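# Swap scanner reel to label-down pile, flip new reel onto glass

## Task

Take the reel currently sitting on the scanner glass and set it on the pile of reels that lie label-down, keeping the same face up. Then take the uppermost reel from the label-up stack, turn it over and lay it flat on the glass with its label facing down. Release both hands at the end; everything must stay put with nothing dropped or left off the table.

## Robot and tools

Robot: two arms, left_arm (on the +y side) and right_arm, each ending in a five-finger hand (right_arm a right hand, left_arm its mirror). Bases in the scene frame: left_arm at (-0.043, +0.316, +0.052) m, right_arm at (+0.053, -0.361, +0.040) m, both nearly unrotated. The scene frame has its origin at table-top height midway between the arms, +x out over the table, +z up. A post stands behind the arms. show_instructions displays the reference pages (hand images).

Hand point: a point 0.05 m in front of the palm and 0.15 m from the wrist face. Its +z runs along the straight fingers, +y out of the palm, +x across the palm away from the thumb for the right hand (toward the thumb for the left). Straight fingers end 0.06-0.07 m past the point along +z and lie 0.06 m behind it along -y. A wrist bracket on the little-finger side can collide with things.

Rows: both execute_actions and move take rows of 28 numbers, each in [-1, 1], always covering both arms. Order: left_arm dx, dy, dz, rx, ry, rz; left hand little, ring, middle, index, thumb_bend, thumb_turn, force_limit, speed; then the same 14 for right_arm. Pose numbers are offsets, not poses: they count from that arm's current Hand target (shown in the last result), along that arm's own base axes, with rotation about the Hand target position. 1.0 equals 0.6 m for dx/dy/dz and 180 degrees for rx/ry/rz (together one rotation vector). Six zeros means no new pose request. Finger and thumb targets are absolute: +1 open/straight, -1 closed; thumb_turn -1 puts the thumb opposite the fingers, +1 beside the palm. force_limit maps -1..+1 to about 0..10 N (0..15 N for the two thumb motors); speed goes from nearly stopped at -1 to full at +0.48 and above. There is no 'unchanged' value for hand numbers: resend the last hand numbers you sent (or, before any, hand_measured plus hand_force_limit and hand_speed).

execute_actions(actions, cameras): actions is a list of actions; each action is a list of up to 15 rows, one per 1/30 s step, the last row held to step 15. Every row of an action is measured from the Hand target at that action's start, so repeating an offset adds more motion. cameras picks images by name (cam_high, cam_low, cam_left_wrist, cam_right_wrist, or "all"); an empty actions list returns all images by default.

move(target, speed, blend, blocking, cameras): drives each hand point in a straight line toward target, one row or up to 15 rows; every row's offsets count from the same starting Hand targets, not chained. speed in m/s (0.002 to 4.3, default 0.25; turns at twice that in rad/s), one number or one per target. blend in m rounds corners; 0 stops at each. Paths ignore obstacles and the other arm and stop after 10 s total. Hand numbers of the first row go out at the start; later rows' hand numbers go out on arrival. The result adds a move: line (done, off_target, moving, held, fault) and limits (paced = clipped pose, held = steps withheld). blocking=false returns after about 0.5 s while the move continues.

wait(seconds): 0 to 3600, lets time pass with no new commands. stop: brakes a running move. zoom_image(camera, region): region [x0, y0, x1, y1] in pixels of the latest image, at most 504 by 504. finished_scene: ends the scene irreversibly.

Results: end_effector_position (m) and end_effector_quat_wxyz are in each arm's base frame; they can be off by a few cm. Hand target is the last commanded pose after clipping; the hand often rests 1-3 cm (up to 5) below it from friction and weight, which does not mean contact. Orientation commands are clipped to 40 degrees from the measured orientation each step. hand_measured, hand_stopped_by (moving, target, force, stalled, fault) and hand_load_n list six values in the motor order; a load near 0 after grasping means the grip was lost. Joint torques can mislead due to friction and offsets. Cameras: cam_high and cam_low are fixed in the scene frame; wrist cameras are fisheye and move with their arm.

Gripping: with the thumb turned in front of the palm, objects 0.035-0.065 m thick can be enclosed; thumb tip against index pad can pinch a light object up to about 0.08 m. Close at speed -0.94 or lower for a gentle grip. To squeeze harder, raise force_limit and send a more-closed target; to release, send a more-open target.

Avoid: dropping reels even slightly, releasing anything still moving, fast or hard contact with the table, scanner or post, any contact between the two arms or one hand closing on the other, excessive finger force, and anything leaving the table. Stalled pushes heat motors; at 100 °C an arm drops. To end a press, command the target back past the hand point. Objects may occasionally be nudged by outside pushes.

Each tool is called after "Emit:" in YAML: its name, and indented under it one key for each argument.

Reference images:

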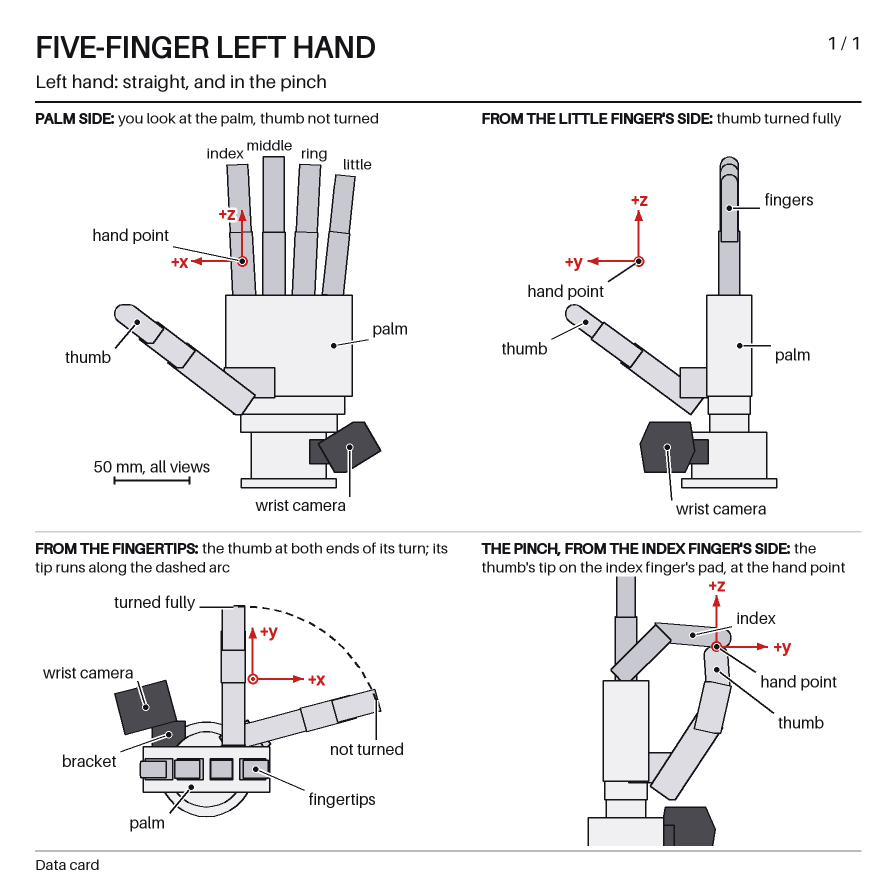

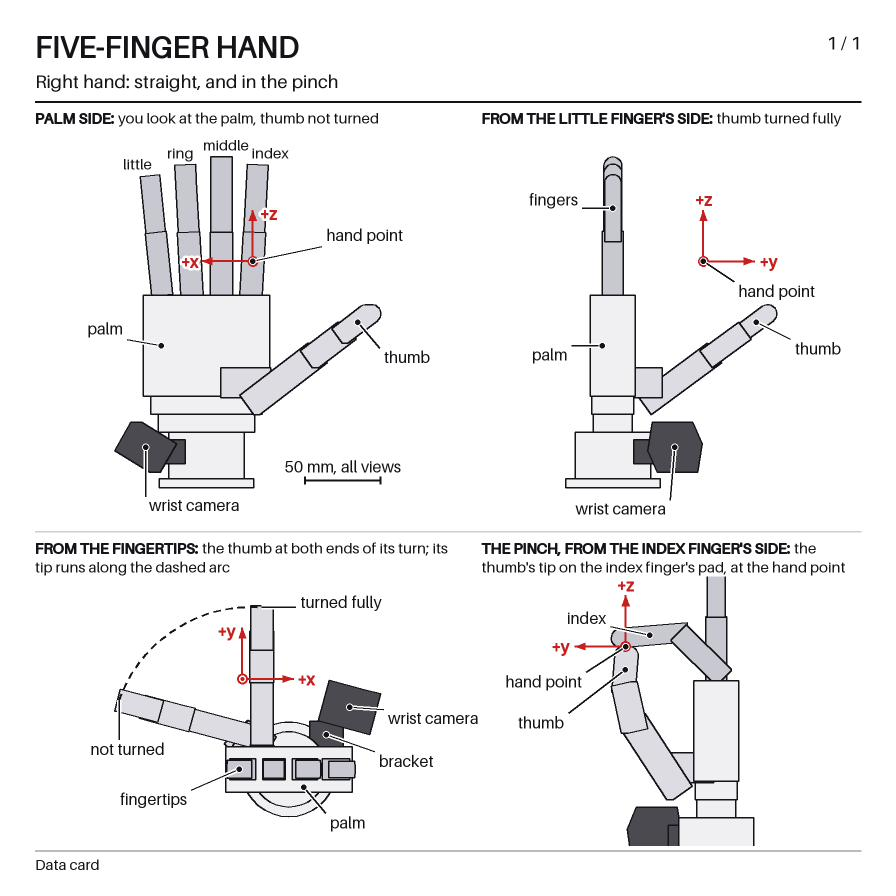

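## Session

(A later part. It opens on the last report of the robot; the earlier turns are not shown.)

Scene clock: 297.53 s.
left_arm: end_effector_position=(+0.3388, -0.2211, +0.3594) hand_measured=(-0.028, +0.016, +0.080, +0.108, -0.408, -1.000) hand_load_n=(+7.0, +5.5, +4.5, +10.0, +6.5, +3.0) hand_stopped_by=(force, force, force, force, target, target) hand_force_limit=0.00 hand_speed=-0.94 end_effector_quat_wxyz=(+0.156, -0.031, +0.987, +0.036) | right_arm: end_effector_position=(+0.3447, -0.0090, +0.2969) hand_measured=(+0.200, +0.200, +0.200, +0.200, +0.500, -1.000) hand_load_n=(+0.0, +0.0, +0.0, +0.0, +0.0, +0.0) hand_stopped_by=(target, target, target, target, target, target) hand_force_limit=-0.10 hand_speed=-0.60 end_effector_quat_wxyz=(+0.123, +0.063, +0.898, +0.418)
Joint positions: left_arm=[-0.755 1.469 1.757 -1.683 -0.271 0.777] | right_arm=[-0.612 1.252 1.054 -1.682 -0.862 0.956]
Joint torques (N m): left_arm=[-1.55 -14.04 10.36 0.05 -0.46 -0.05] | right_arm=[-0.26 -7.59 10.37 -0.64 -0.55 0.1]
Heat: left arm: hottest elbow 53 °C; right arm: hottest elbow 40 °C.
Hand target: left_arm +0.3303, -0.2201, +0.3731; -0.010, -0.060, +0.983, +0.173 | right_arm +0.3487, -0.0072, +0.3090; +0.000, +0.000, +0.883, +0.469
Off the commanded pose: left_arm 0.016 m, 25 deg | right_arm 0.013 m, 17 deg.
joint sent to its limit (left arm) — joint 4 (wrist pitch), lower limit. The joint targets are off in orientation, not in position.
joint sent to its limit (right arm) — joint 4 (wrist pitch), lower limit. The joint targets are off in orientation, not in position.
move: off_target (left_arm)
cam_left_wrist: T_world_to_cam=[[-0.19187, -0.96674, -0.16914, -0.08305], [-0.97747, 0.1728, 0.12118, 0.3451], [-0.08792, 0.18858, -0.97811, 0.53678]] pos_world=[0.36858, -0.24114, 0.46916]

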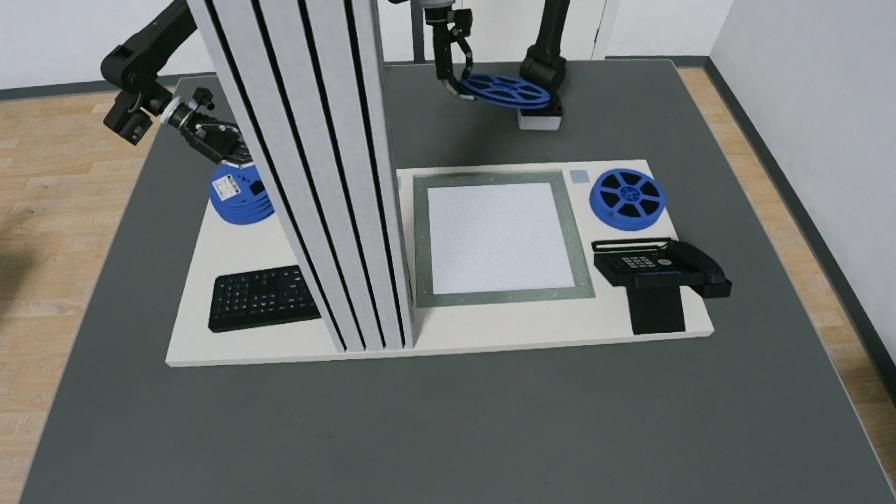

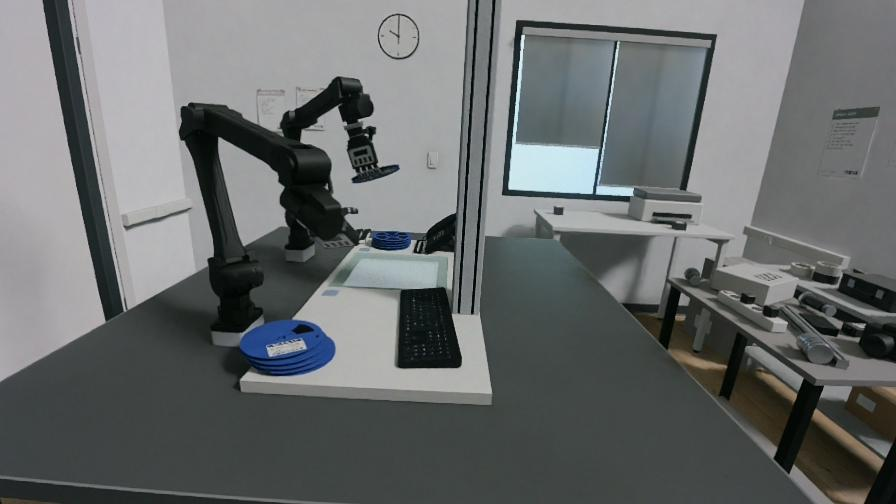

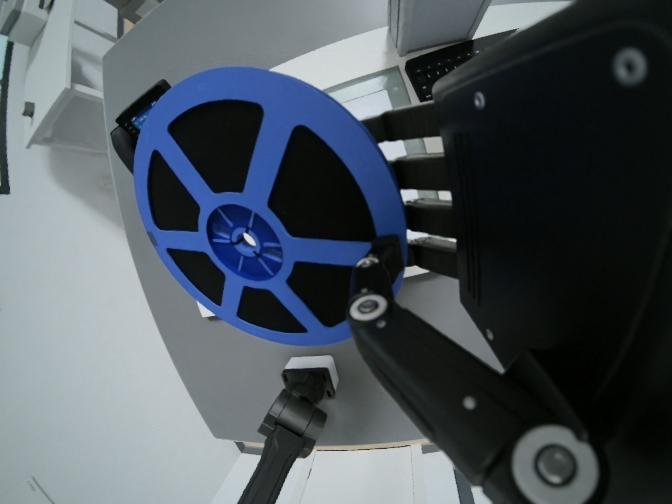

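Emit:
move:
  target:
    - [-0.03,0.01,-0.2,0,0,0,-0.2,-0.2,-0.2,0.125,-0.41,-1,0.0,-0.94,0,0,0,0,0,0,0.2,0.2,0.2,0.2,0.5,-1,-0.1,-0.6]
    - [-0.084,0.0335,-0.28,0,0,-0.2556,-0.2,-0.2,-0.2,0.125,-0.41,-1,0.0,-0.94,0,0,0,0,0,0,0.2,0.2,0.2,0.2,0.5,-1,-0.1,-0.6]
    - [-0.209,0.035,-0.355,0,0,-0.5167,-0.2,-0.2,-0.2,0.125,-0.41,-1,0.0,-0.94,0,0,0,0,0,0,0.2,0.2,0.2,0.2,0.5,-1,-0.1,-0.6]
  speed: [0.08,0.1,0.1]
  blend: [0.03,0.03,0]
  cameras: ["cam_high","cam_low","cam_left_wrist"]

Scene clock: 308.80 s.
left_arm: end_effector_position=(+0.2239, -0.1923, +0.1642) hand_measured=(-0.028, +0.016, +0.080, +0.126, -0.408, -1.000) hand_load_n=(+5.5, +5.5, +5.0, +7.0, +6.5, +3.5) hand_stopped_by=(force, force, force, force, target, target) hand_force_limit=0.00 hand_speed=-0.94 end_effector_quat_wxyz=(+0.088, +0.587, +0.792, +0.144) | right_arm: end_effector_position=(+0.3447, -0.0090, +0.2969) hand_measured=(+0.200, +0.200, +0.200, +0.200, +0.500, -1.000) hand_load_n=(+0.0, +0.0, +0.0, +0.0, +0.0, +0.0) hand_stopped_by=(target, target, target, target, target, target) hand_force_limit=-0.10 hand_speed=-0.60 end_effector_quat_wxyz=(+0.123, +0.063, +0.898, +0.418)
Joint positions: left_arm=[-1.144 1.121 0.854 -1.289 -0.34 1.705] | right_arm=[-0.612 1.252 1.054 -1.682 -0.862 0.956]
Joint torques (N m): left_arm=[-1.55 -7.94 10.1 0.55 -0.46 0.03] | right_arm=[-0.32 -7.47 10.36 -0.66 -0.55 0.1]
Heat: left arm: hottest elbow 52 °C; right arm: hottest elbow 42 °C.
Hand target: left_arm +0.2239, -0.1994, +0.1716; +0.105, +0.594, +0.786, +0.138 (not the last commanded pose) | right_arm +0.3487, -0.0072, +0.3090; +0.000, +0.000, +0.883, +0.469
Off the commanded pose: left_arm 0.021 m, 13 deg | right_arm 0.013 m, 17 deg.
joint sent to its limit (right arm) — joint 4 (wrist pitch), lower limit. The joint targets are off in orientation, not in position.
move: off_target (left_arm; path cut at 10 s); path passed 2 of 3 targets
cam_left_wrist: T_world_to_cam=[[-0.94282, 0.01579, -0.33293, 0.27378], [-0.15739, 0.8594, 0.48648, 0.13973], [0.2938, 0.51107, -0.80777, 0.2789]] pos_world=[0.19818, -0.26695, 0.24846]

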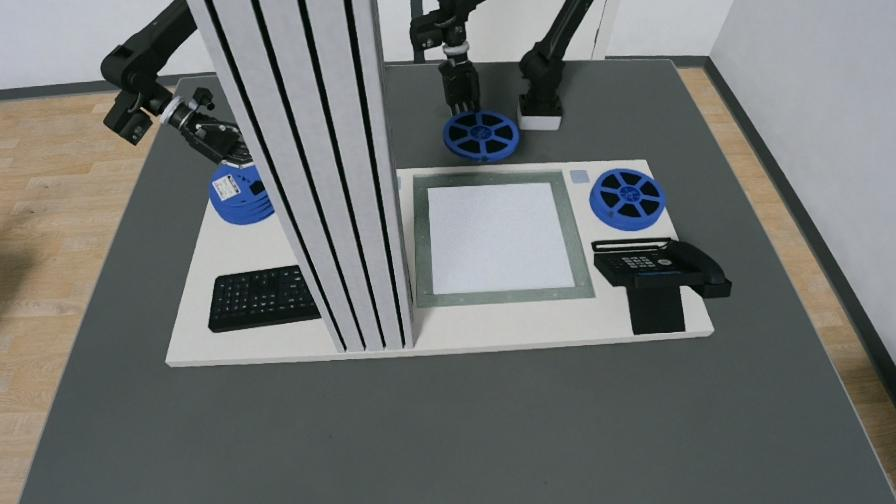

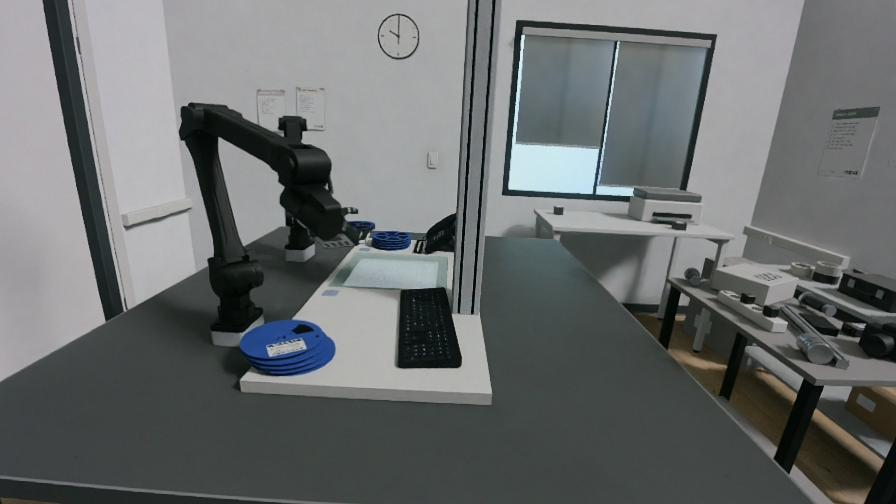

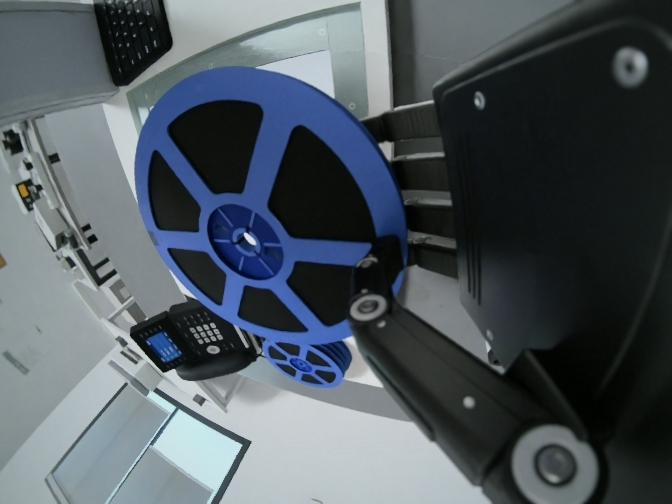

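Emit:
move:
  target: [-0.022,-0.001,-0.12,0,0,-0.0667,-0.2,-0.2,-0.2,0.125,-0.41,-1,0.0,-0.94,0,0,0,0,0,0,0.2,0.2,0.2,0.2,0.5,-1,-0.1,-0.6]
  speed: [0.1]
  cameras: ["cam_high","cam_low","cam_left_wrist"]

Emit:
zoom_image:
  camera: "cam_high"
  region: [400, 90, 560, 230]

Scene clock: 311.10 s.
left_arm: end_effector_position=(+0.2103, -0.1899, +0.0919) hand_measured=(-0.028, +0.016, +0.080, +0.126, -0.408, -1.000) hand_load_n=(+5.5, +5.5, +5.0, +7.0, +7.0, +3.5) hand_stopped_by=(force, force, force, force, target, target) hand_force_limit=0.00 hand_speed=-0.94 end_effector_quat_wxyz=(+0.101, +0.667, +0.726, +0.134) | right_arm: end_effector_position=(+0.3447, -0.0090, +0.2969) hand_measured=(+0.200, +0.200, +0.200, +0.200, +0.500, -1.000) hand_load_n=(+0.0, +0.0, +0.0, +0.0, +0.0, +0.0) hand_stopped_by=(target, target, target, target, target, target) hand_force_limit=-0.10 hand_speed=-0.60 end_effector_quat_wxyz=(+0.123, +0.063, +0.898, +0.418)
Joint positions: left_arm=[-1.193 1.091 0.631 -1.043 -0.33 1.875] | right_arm=[-0.612 1.252 1.054 -1.682 -0.862 0.956]
Joint torques (N m): left_arm=[-1.55 -6.95 9.65 0.7 -0.34 0.08] | right_arm=[-0.32 -7.65 10.41 -0.68 -0.54 0.1]
Heat: left arm: hottest elbow 52 °C; right arm: hottest elbow 42 °C.
Hand target: left_arm +0.2106, -0.1999, +0.0996; +0.119, +0.673, +0.719, +0.126 | right_arm +0.3487, -0.0072, +0.3090; +0.000, +0.000, +0.883, +0.469
Off the commanded pose: left_arm 0.013 m, 2 deg | right_arm 0.013 m, 17 deg.
joint sent to its limit (right arm) — joint 4 (wrist pitch), lower limit. The joint targets are off in orientation, not in position.
move: off_target (left_arm)
cam_left_wrist: T_world_to_cam=[[-0.92031, 0.21209, -0.32869, 0.269], [0.02666, 0.87231, 0.48822, 0.13433], [0.39027, 0.44055, -0.80846, 0.18965]] pos_world=[0.16997, -0.25778, 0.17616]

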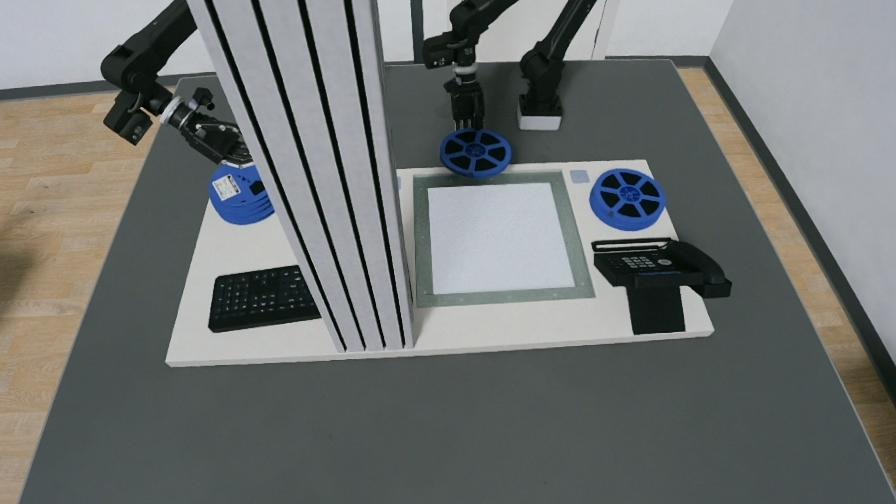

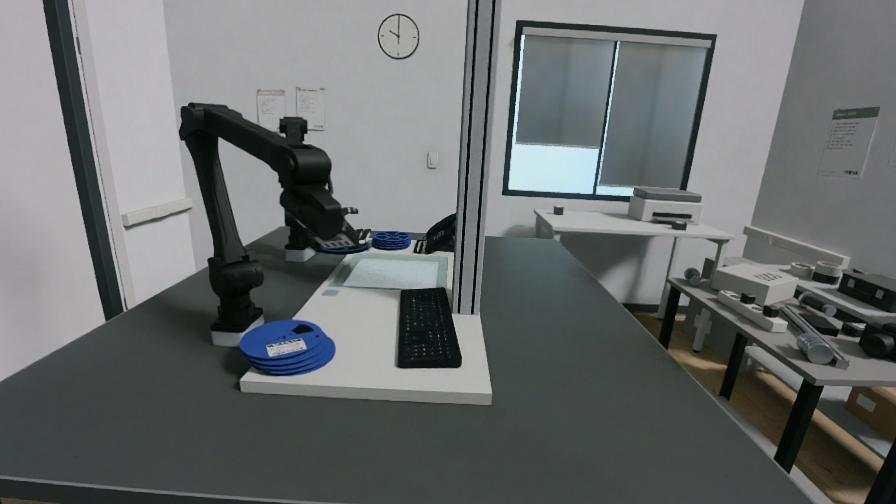

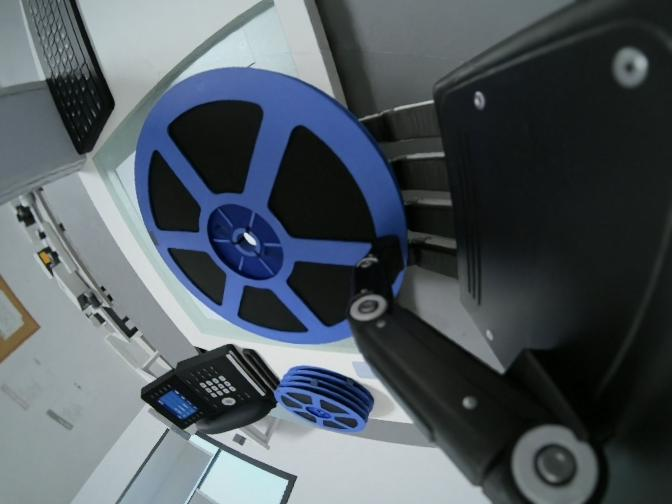

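Scaled by 3.150 from the camera's image (finer frame: 1280x720).

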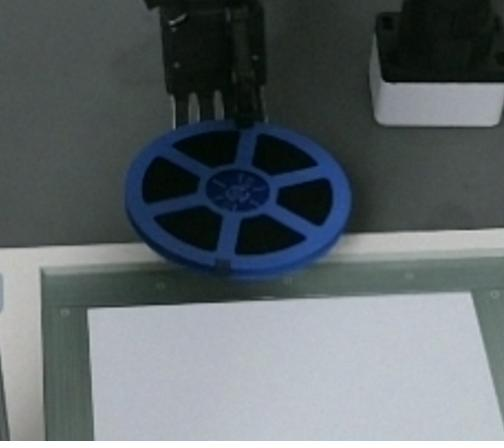

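Emit:
move:
  target: [0.0,0.0,-0.1,0,0,0,-0.2,-0.2,-0.2,0.125,-0.41,-1,0.0,-0.94,0,0,0,0,0,0,0.2,0.2,0.2,0.2,0.5,-1,-0.1,-0.6]
  speed: [0.08]

Emit:
move:
  target: [0.0,0.0,-0.025,0,0,0,-0.2,-0.2,-0.2,0.125,-0.41,-1,0.0,-0.94,0,0,0,0,0,0,0.2,0.2,0.2,0.2,0.5,-1,-0.1,-0.6]
  speed: [0.04]
  cameras: ["cam_high","cam_low","cam_left_wrist"]

Emit:
zoom_image:
  camera: "cam_high"
  region: [400, 110, 560, 250]

Scene clock: 312.90 s.
left_arm: end_effector_position=(+0.2106, -0.1907, +0.0375) hand_measured=(-0.028, +0.016, +0.080, +0.126, -0.408, -1.000) hand_load_n=(+5.5, +5.5, +5.0, +7.0, +6.5, +3.5) hand_stopped_by=(force, force, force, force, target, target) hand_force_limit=0.00 hand_speed=-0.94 end_effector_quat_wxyz=(+0.110, +0.666, +0.727, +0.129) | right_arm: end_effector_position=(+0.3447, -0.0090, +0.2969) hand_measured=(+0.200, +0.200, +0.200, +0.200, +0.500, -1.000) hand_load_n=(+0.0, +0.0, +0.0, +0.0, -0.5, +0.0) hand_stopped_by=(target, target, target, target, target, target) hand_force_limit=-0.10 hand_speed=-0.60 end_effector_quat_wxyz=(+0.123, +0.063, +0.898, +0.418)
Joint positions: left_arm=[-1.193 1.186 0.529 -0.825 -0.329 1.875] | right_arm=[-0.612 1.252 1.054 -1.682 -0.862 0.956]
Joint torques (N m): left_arm=[-1.61 -5.77 8.53 0.79 -0.35 0.04] | right_arm=[-0.38 -7.59 10.36 -0.66 -0.56 0.1]
Motor temperatures (°C): left_arm=[28 34 52 28 32 29] | right_arm=[30 32 43 29 30 30]
Heat: left arm: hottest elbow 52 °C; right arm: hottest elbow 43 °C.
Hand target: left_arm +0.2106, -0.1999, +0.0396; +0.119, +0.673, +0.719, +0.126 | right_arm +0.3487, -0.0072, +0.3090; +0.000, +0.000, +0.883, +0.469
Off the commanded pose: left_arm 0.009 m, 2 deg | right_arm 0.013 m, 17 deg.
joint sent to its limit (right arm) — joint 4 (wrist pitch), lower limit. The joint targets are off in orientation, not in position.
move: done

Scene clock: 313.77 s.
left_arm: end_effector_position=(+0.2108, -0.1913, +0.0231) hand_measured=(-0.028, +0.016, +0.080, +0.126, -0.408, -1.000) hand_load_n=(+5.5, +6.0, +5.0, +7.0, +6.5, +3.5) hand_stopped_by=(force, force, force, force, target, target) hand_force_limit=0.00 hand_speed=-0.94 end_effector_quat_wxyz=(+0.111, +0.665, +0.727, +0.128) | right_arm: end_effector_position=(+0.3447, -0.0090, +0.2969) hand_measured=(+0.200, +0.200, +0.200, +0.200, +0.500, -1.000) hand_load_n=(+0.0, +0.0, +0.0, +0.0, +0.0, +0.0) hand_stopped_by=(target, target, target, target, target, target) hand_force_limit=-0.10 hand_speed=-0.60 end_effector_quat_wxyz=(+0.123, +0.063, +0.898, +0.418)
Joint positions: left_arm=[-1.193 1.223 0.509 -0.765 -0.329 1.875] | right_arm=[-0.612 1.252 1.054 -1.682 -0.862 0.956]
Joint torques (N m): left_arm=[-1.55 -5.89 8.09 0.76 -0.35 0.04] | right_arm=[-0.15 -7.59 10.36 -0.68 -0.55 0.09]
Heat: left arm: hottest elbow 52 °C; right arm: hottest elbow 43 °C.
Hand target: left_arm +0.2106, -0.2000, +0.0246; +0.119, +0.673, +0.719, +0.126 | right_arm +0.3487, -0.0072, +0.3090; +0.000, +0.000, +0.883, +0.469
Off the commanded pose: left_arm 0.009 m, 2 deg | right_arm 0.013 m, 17 deg.
joint sent to its limit (right arm) — joint 4 (wrist pitch), lower limit. The joint targets are off in orientation, not in position.
move: done
cam_left_wrist: T_world_to_cam=[[-0.9173, 0.20539, -0.34114, 0.2455], [0.02332, 0.88294, 0.46891, 0.17236], [0.39751, 0.42217, -0.81471, 0.12955]] pos_world=[0.16968, -0.2573, 0.10848]

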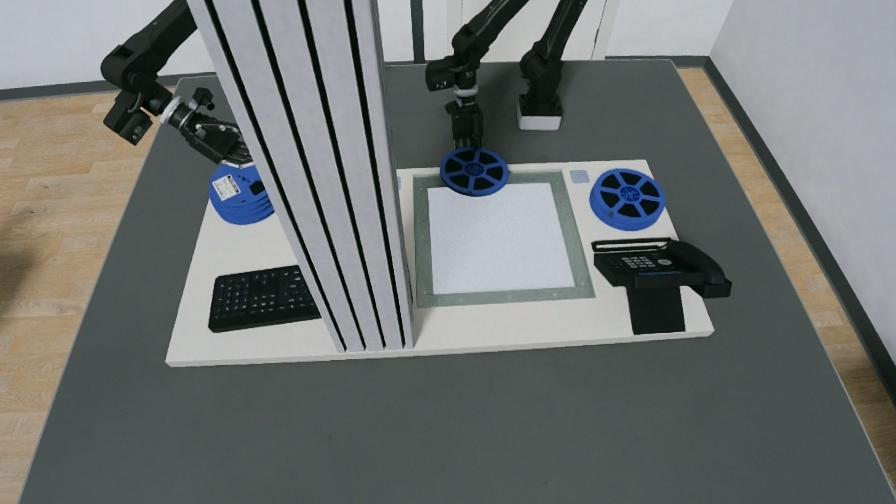

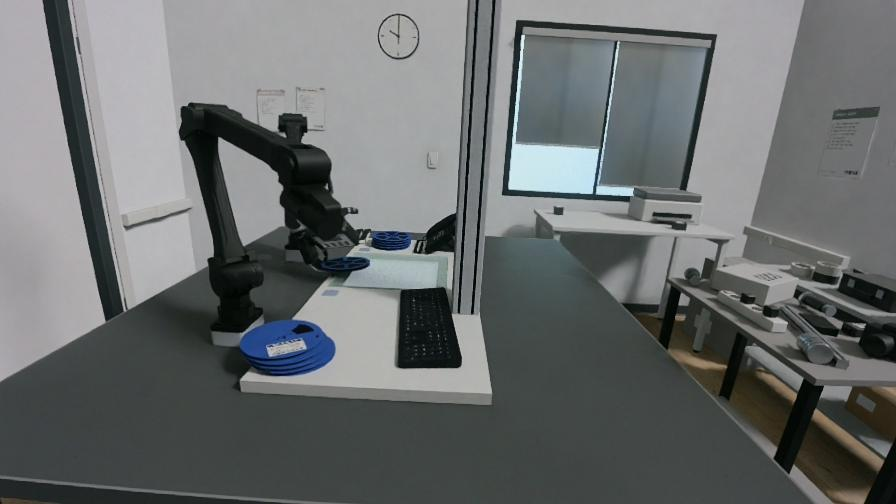

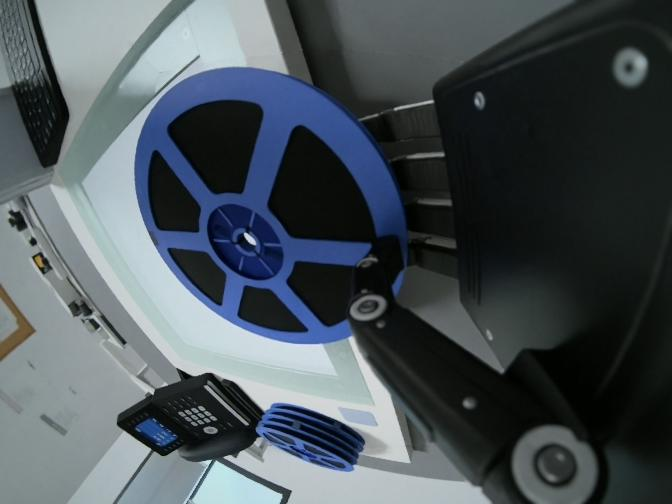

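Scaled by 3.150 from the camera's image (finer frame: 1280x720).

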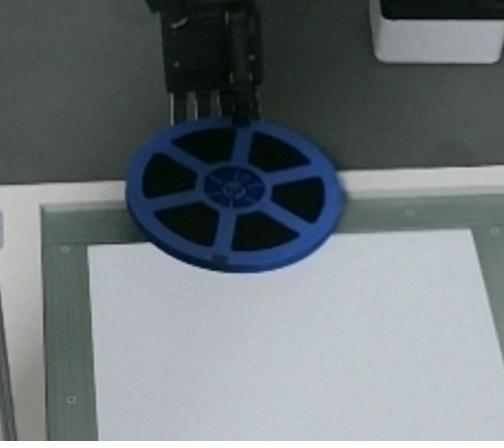

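Emit:
move:
  target: [0.0,0.0,-0.018,0,0,0,-0.2,-0.2,-0.2,0.125,-0.41,-1,0.0,-0.94,0,0,0,0,0,0,0.2,0.2,0.2,0.2,0.5,-1,-0.1,-0.6]
  speed: [0.03]

Emit:
move:
  target: [0.0,0.0,-0.01,0,0,0,-0.2,-0.2,-0.2,0.125,-0.41,-1,0.0,-0.94,0,0,0,0,0,0,0.2,0.2,0.2,0.2,0.5,-1,-0.1,-0.6]
  speed: [0.03]

Scene clock: 314.63 s.
left_arm: end_effector_position=(+0.2112, -0.1931, +0.0175) hand_measured=(-0.028, +0.016, +0.080, +0.126, -0.408, -1.000) hand_load_n=(+5.0, +6.0, +0.5, +6.5, +7.5, +3.5) hand_stopped_by=(force, force, force, force, target, target) hand_force_limit=0.00 hand_speed=-0.94 end_effector_quat_wxyz=(+0.114, +0.666, +0.726, +0.128) | right_arm: end_effector_position=(+0.3447, -0.0090, +0.2969) hand_measured=(+0.200, +0.200, +0.200, +0.200, +0.500, -1.000) hand_load_n=(+0.0, +0.0, +0.0, +0.0, +0.0, +0.0) hand_stopped_by=(target, target, target, target, target, target) hand_force_limit=-0.10 hand_speed=-0.60 end_effector_quat_wxyz=(+0.123, +0.063, +0.898, +0.418)
Joint positions: left_arm=[-1.195 1.24 0.501 -0.734 -0.331 1.875] | right_arm=[-0.612 1.252 1.054 -1.682 -0.862 0.956]
Joint torques (N m): left_arm=[-1.14 -5.07 7.24 1.01 -0.3 0.03] | right_arm=[-0.32 -7.65 10.4 -0.69 -0.56 0.09]
Heat: left arm: hottest elbow 52 °C; right arm: hottest elbow 43 °C.
Hand target: left_arm +0.2106, -0.1998, +0.0137; +0.119, +0.673, +0.719, +0.126 | right_arm +0.3487, -0.0072, +0.3090; +0.000, +0.000, +0.883, +0.469
Off the commanded pose: left_arm 0.008 m, 1 deg | right_arm 0.013 m, 17 deg.
joint sent to its limit (right arm) — joint 4 (wrist pitch), lower limit. The joint targets are off in orientation, not in position.
move: done

Scene clock: 315.23 s.
left_arm: end_effector_position=(+0.2106, -0.1932, +0.0161) hand_measured=(-0.028, +0.016, +0.078, +0.126, -0.408, -1.000) hand_load_n=(+5.0, +5.5, +0.0, +5.5, +8.0, +4.0) hand_stopped_by=(force, force, force, force, target, target) hand_force_limit=0.00 hand_speed=-0.94 end_effector_quat_wxyz=(+0.118, +0.665, +0.727, +0.128) | right_arm: end_effector_position=(+0.3447, -0.0090, +0.2969) hand_measured=(+0.200, +0.200, +0.200, +0.200, +0.500, -1.000) hand_load_n=(+0.0, +0.0, +0.0, +0.0, +0.0, +0.0) hand_stopped_by=(target, target, target, target, target, target) hand_force_limit=-0.10 hand_speed=-0.60 end_effector_quat_wxyz=(+0.123, +0.063, +0.898, +0.418)
Joint positions: left_arm=[-1.2 1.241 0.495 -0.723 -0.335 1.87] | right_arm=[-0.612 1.252 1.054 -1.682 -0.862 0.956]
Joint torques (N m): left_arm=[-1.08 -4.01 7.04 1.74 -0.15 0.13] | right_arm=[-0.38 -7.59 10.39 -0.66 -0.54 0.09]
Heat: left arm: hottest elbow 51 °C; right arm: hottest elbow 43 °C.
Hand target: left_arm +0.2106, -0.1998, +0.0077; +0.119, +0.673, +0.719, +0.126 | right_arm +0.3487, -0.0072, +0.3090; +0.000, +0.000, +0.883, +0.469
Off the commanded pose: left_arm 0.011 m, 1 deg | right_arm 0.013 m, 17 deg.
joint sent to its limit (right arm) — joint 4 (wrist pitch), lower limit. The joint targets are off in orientation, not in position.
move: off_target (left_arm)

Emit:
execute_actions:
  actions: []

Emit:
zoom_image:
  camera: "cam_low"
  region: [300, 240, 400, 290]

Emit:
zoom_image:
  camera: "cam_high"
  region: [400, 110, 560, 250]

Scene clock: 315.47 s.
left_arm: end_effector_position=(+0.2105, -0.1931, +0.0161) hand_measured=(-0.028, +0.016, +0.078, +0.126, -0.408, -1.000) hand_load_n=(+4.5, +5.5, +0.0, +5.0, +8.0, +4.0) hand_stopped_by=(force, force, force, force, target, target) hand_force_limit=0.00 hand_speed=-0.94 end_effector_quat_wxyz=(+0.118, +0.665, +0.727, +0.128) | right_arm: end_effector_position=(+0.3447, -0.0090, +0.2969) hand_measured=(+0.200, +0.200, +0.200, +0.200, +0.500, -1.000) hand_load_n=(+0.0, +0.0, +0.5, +0.5, +0.0, +0.0) hand_stopped_by=(target, target, target, target, target, target) hand_force_limit=-0.10 hand_speed=-0.60 end_effector_quat_wxyz=(+0.123, +0.063, +0.898, +0.418)
Joint positions: left_arm=[-1.2 1.241 0.495 -0.723 -0.335 1.869] | right_arm=[-0.612 1.252 1.054 -1.682 -0.862 0.956]
Joint velocities: within noise
Joint torques (N m): left_arm=[-1.08 -4.01 7.05 1.7 -0.15 0.11] | right_arm=[-0.44 -7.65 10.43 -0.68 -0.55 0.11]
Motor temperatures (°C): left_arm=[28 34 51 28 32 29] | right_arm=[30 32 43 29 30 30]
Heat: left arm: hottest elbow 51 °C; right arm: hottest elbow 43 °C.
Hand target: left_arm +0.2106, -0.1998, +0.0077; +0.119, +0.673, +0.719, +0.126 | right_arm +0.3487, -0.0072, +0.3090; +0.000, +0.000, +0.883, +0.469
Off the commanded pose: left_arm 0.011 m, 1 deg | right_arm 0.013 m, 17 deg.
camera_calibration:
cam_left_wrist: T_world_to_cam=[[-0.91396, 0.20264, -0.35158, 0.24221], [0.01956, 0.88738, 0.46062, 0.17903], [0.40533, 0.41411, -0.815, 0.12159]] pos_world=[0.16858, -0.25831, 0.10179]
cam_right_wrist: T_world_to_cam=[[-0.20068, 0.63237, 0.74822, -0.14963], [0.62354, -0.50662, 0.59542, -0.40533], [0.75559, 0.58604, -0.29264, -0.05518]] pos_world=[0.26441, -0.07839, 0.33715]

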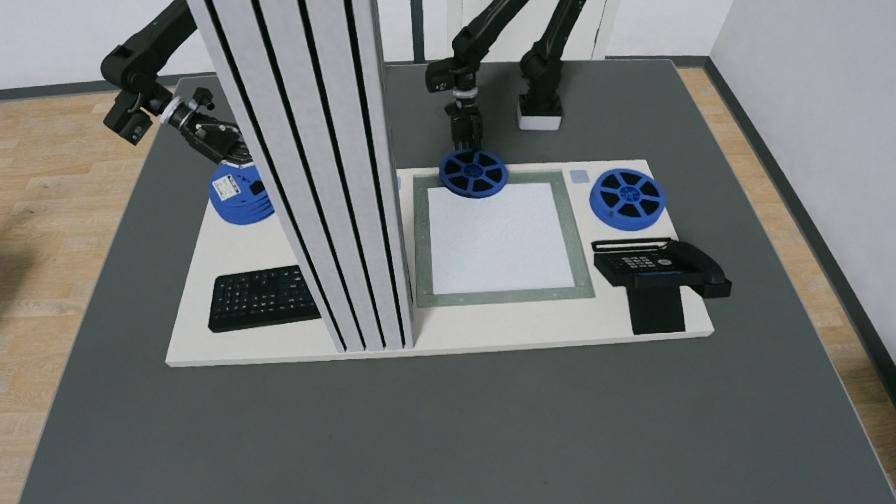

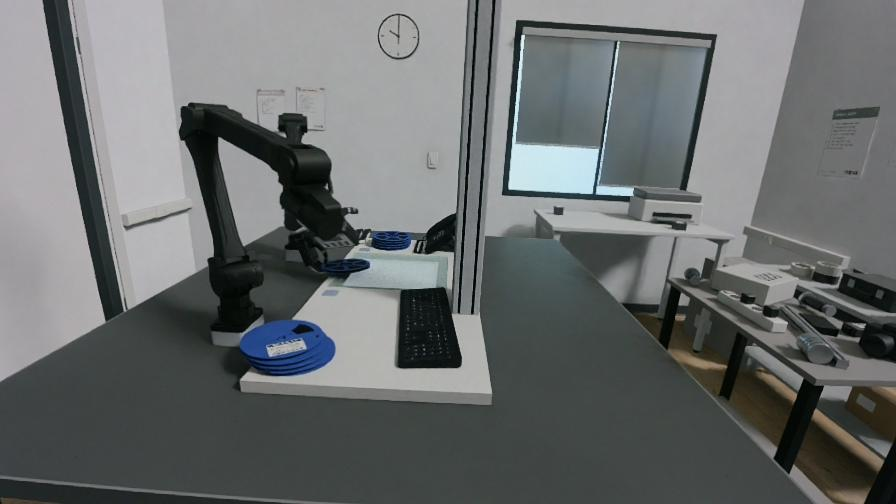

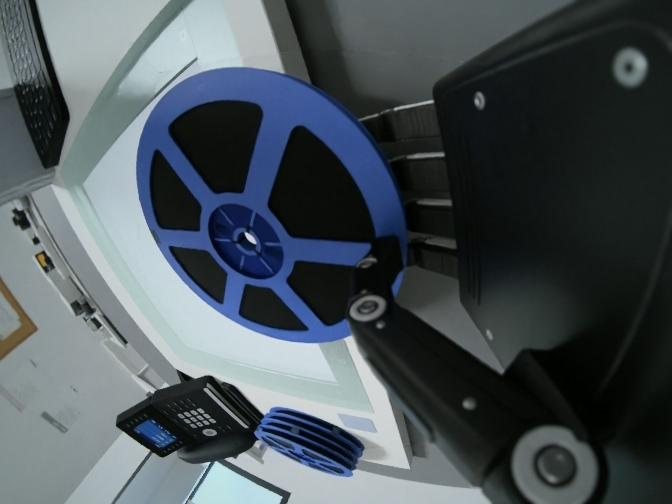

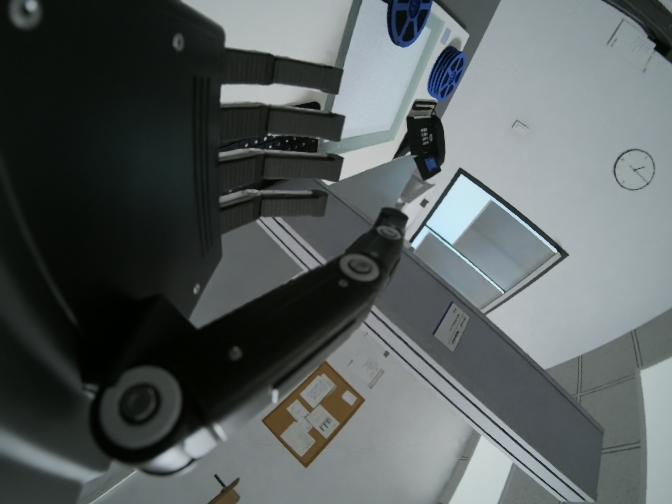

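Scaled by 5.040 from the camera's image (finer frame: 1280x720).

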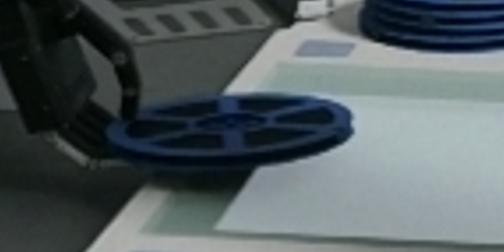

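Scaled by 3.150 from the camera's image (finer frame: 1280x720).

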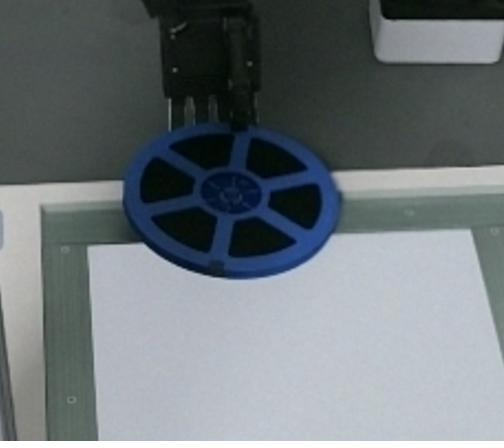

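Emit:
zoom_image:
  camera: "cam_left_wrist"
  region: [120, 50, 430, 360]

Scaled by 1.626 from the camera's image (finer frame: 960x720).

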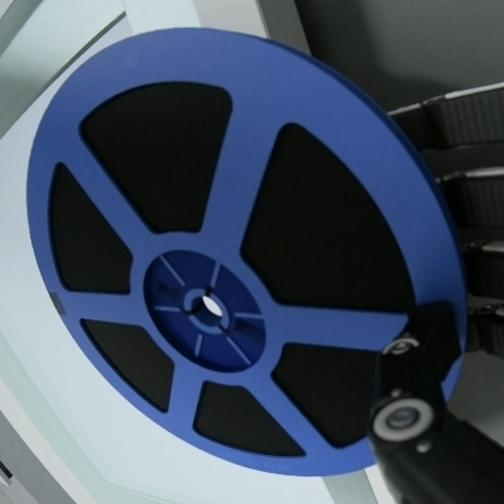

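Emit:
move:
  target:
    - [0.0,0.0,0.045,0,0,0,-0.2,-0.2,-0.2,0.125,-0.41,-1,0.0,-0.94,0,0,0,0,0,0,0.2,0.2,0.2,0.2,0.5,-1,-0.1,-0.6]
    - [0.0,0.0,0.045,-0.0038,0.0554,0,-0.2,-0.2,-0.2,0.125,-0.41,-1,0.0,-0.94,0,0,0,0,0,0,0.2,0.2,0.2,0.2,0.5,-1,-0.1,-0.6]
  speed: [0.04,0.06]
  cameras: ["cam_high","cam_low","cam_left_wrist"]

Emit:
zoom_image:
  camera: "cam_low"
  region: [300, 240, 400, 290]

Scene clock: 321.60 s.
left_arm: end_effector_position=(+0.1992, -0.1842, +0.0194) hand_measured=(-0.028, +0.016, +0.080, +0.126, -0.408, -1.000) hand_load_n=(+4.0, +3.0, +6.5, +6.0, +5.0, +3.0) hand_stopped_by=(force, force, force, force, target, target) hand_force_limit=0.00 hand_speed=-0.94 end_effector_quat_wxyz=(+0.040, +0.682, +0.727, +0.073) | right_arm: end_effector_position=(+0.3447, -0.0090, +0.2969) hand_measured=(+0.200, +0.200, +0.200, +0.200, +0.500, -1.000) hand_load_n=(+0.0, +0.0, +0.0, +0.0, +0.0, +0.0) hand_stopped_by=(target, target, target, target, target, target) hand_force_limit=-0.10 hand_speed=-0.60 end_effector_quat_wxyz=(+0.123, +0.063, +0.898, +0.418)
Joint positions: left_arm=[-1.116 1.209 0.546 -0.885 -0.165 1.964] | right_arm=[-0.612 1.252 1.054 -1.682 -0.862 0.956]
Joint torques (N m): left_arm=[0.73 -7.12 11.48 -0.03 0.05 0.09] | right_arm=[-0.26 -7.71 10.4 -0.66 -0.55 0.1]
Heat: left arm: hottest elbow 51 °C; right arm: hottest elbow 44 °C.
Hand target: left_arm +0.2107, -0.1999, +0.0348; +0.060, +0.680, +0.728, +0.063 | right_arm +0.3487, -0.0072, +0.3090; +0.000, +0.000, +0.883, +0.469
Off the commanded pose: left_arm 0.025 m, 3 deg | right_arm 0.013 m, 17 deg.
joint sent to its limit (right arm) — joint 4 (wrist pitch), lower limit. The joint targets are off in orientation, not in position.
move: off_target (left_arm)
cam_left_wrist: T_world_to_cam=[[-0.95955, 0.22672, -0.16691, 0.24111], [0.12451, 0.87348, 0.47066, 0.14623], [0.2525, 0.43084, -0.86638, 0.15968]] pos_world=[0.17283, -0.25119, 0.10976]

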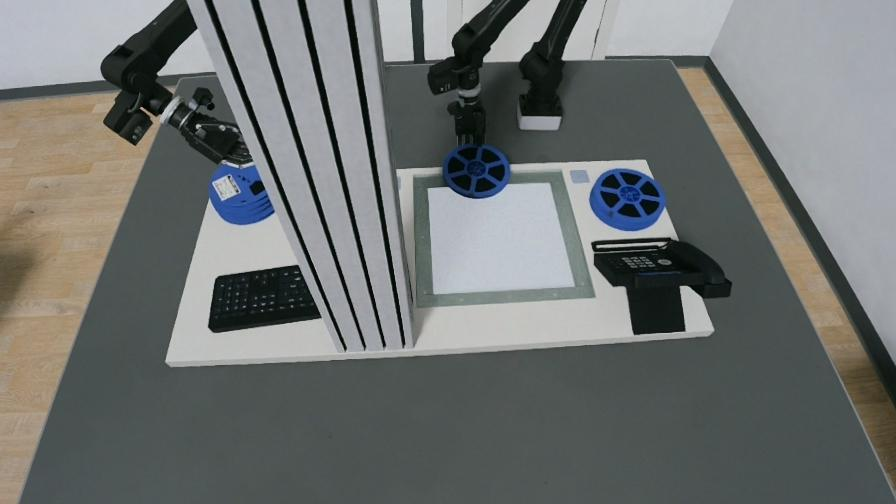

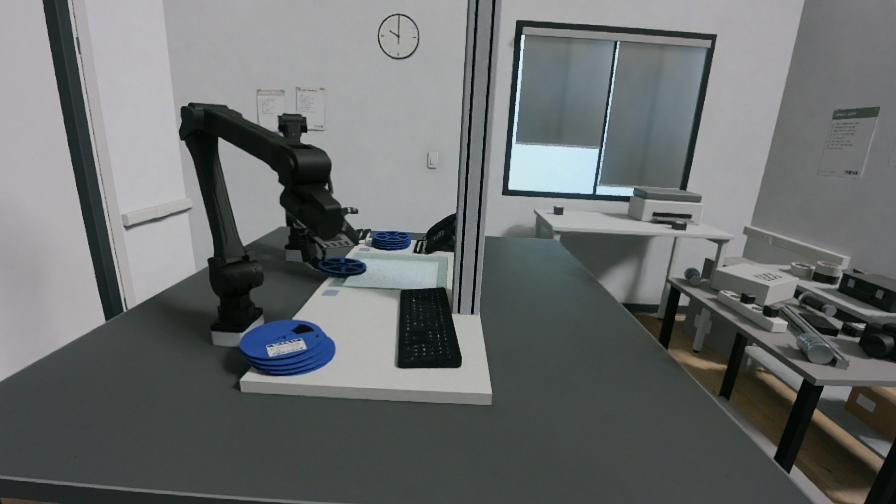

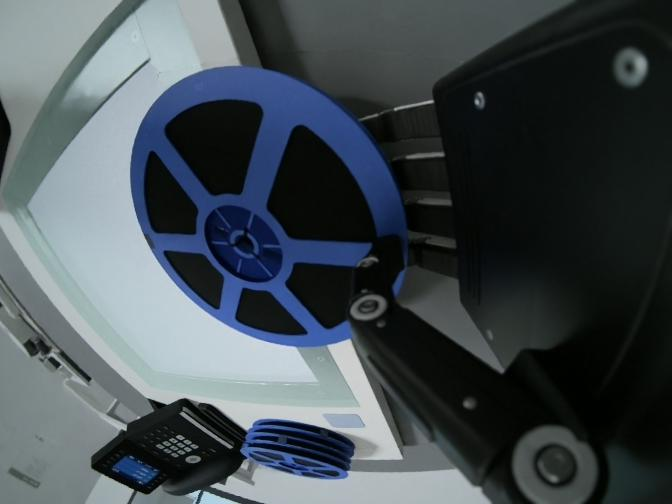

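Scaled by 5.040 from the camera's image (finer frame: 1280x720).

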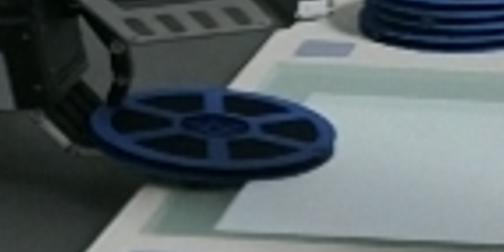

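Emit:
zoom_image:
  camera: "cam_high"
  region: [430, 130, 530, 210]

Scaled by 5.040 from the camera's image (finer frame: 1280x720).

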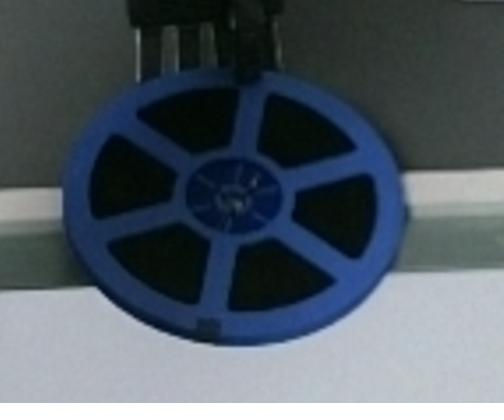

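Emit:
move:
  target:
    - [-0.023,0.0,-0.01,0,0,0,-0.2,-0.2,-0.2,0.125,-0.41,-1,0.0,-0.94,0,0,0,0,0,0,0.2,0.2,0.2,0.2,0.5,-1,-0.1,-0.6]
    - [-0.023,0.0,-0.043,0,0,0,-0.2,-0.2,-0.2,0.125,-0.41,-1,0.0,-0.94,0,0,0,0,0,0,0.2,0.2,0.2,0.2,0.5,-1,-0.1,-0.6]
  speed: [0.05,0.04]
  cameras: ["cam_high","cam_low","cam_left_wrist"]

Emit:
zoom_image:
  camera: "cam_low"
  region: [300, 240, 400, 290]

Emit:
zoom_image:
  camera: "cam_high"
  region: [430, 130, 530, 210]

Scene clock: 326.23 s.
left_arm: end_effector_position=(+0.1993, -0.1947, +0.0119) hand_measured=(-0.028, +0.016, +0.080, +0.126, -0.408, -1.000) hand_load_n=(+2.5, +4.0, +7.5, +5.0, +5.0, +2.5) hand_stopped_by=(force, force, force, force, target, target) hand_force_limit=0.00 hand_speed=-0.94 end_effector_quat_wxyz=(+0.058, +0.676, +0.732, +0.065) | right_arm: end_effector_position=(+0.3447, -0.0090, +0.2969) hand_measured=(+0.200, +0.200, +0.200, +0.200, +0.500, -1.000) hand_load_n=(+0.0, +0.0, +0.5, +0.0, +0.0, +0.0) hand_stopped_by=(target, target, target, target, target, target) hand_force_limit=-0.10 hand_speed=-0.60 end_effector_quat_wxyz=(+0.123, +0.063, +0.898, +0.418)
Joint positions: left_arm=[-1.132 1.229 0.538 -0.82 -0.165 1.935] | right_arm=[-0.612 1.252 1.054 -1.682 -0.862 0.956]
Joint torques (N m): left_arm=[-1.61 -5.54 7.58 0.92 -0.05 -0.02] | right_arm=[-0.21 -7.41 10.39 -0.68 -0.54 0.09]
Heat: left arm: hottest elbow 51 °C; right arm: hottest elbow 44 °C.
Hand target: left_arm +0.1968, -0.2000, +0.0090; +0.060, +0.680, +0.728, +0.063 | right_arm +0.3487, -0.0072, +0.3090; +0.000, +0.000, +0.883, +0.469
Off the commanded pose: left_arm 0.006 m, 1 deg | right_arm 0.013 m, 17 deg.
joint sent to its limit (right arm) — joint 4 (wrist pitch), lower limit. The joint targets are off in orientation, not in position.
move: done
cam_left_wrist: T_world_to_cam=[[-0.9593, 0.20887, -0.19003, 0.23906], [0.1069, 0.8915, 0.44023, 0.16614], [0.26137, 0.402, -0.87755, 0.15043]] pos_world=[0.17225, -0.25851, 0.1043]

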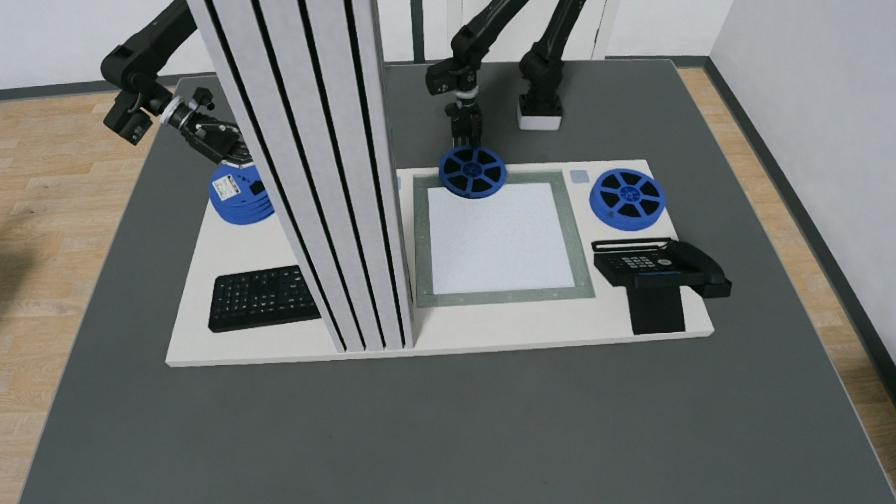

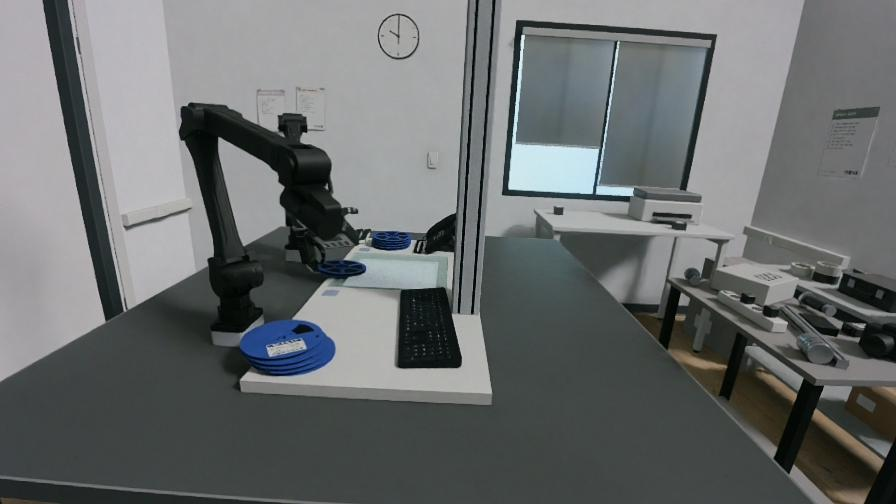

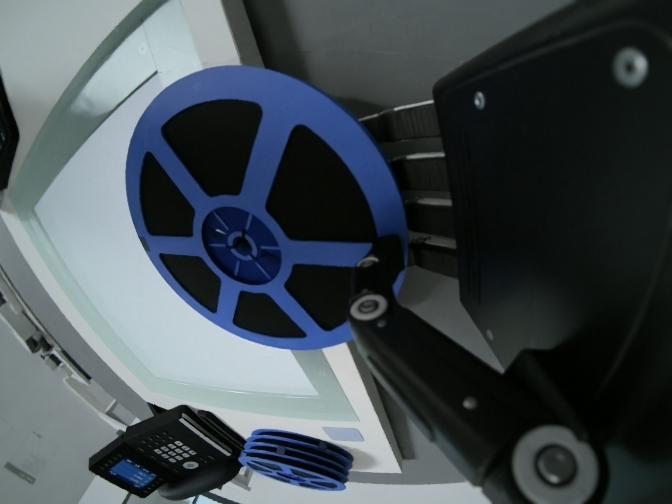

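Scaled by 5.040 from the camera's image (finer frame: 1280x720).

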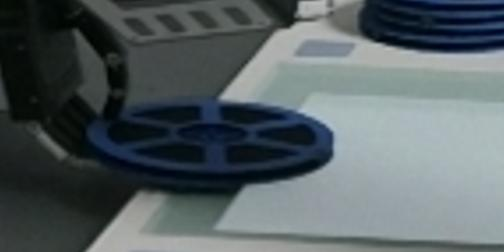

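Scaled by 5.040 from the camera's image (finer frame: 1280x720).

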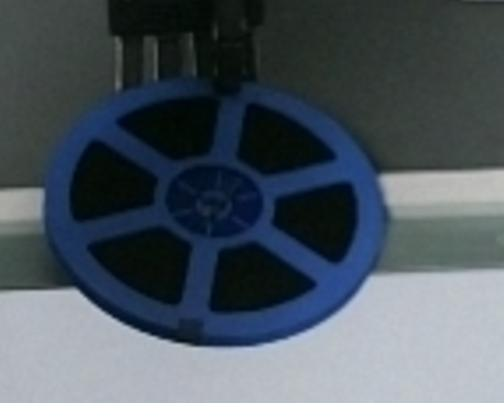

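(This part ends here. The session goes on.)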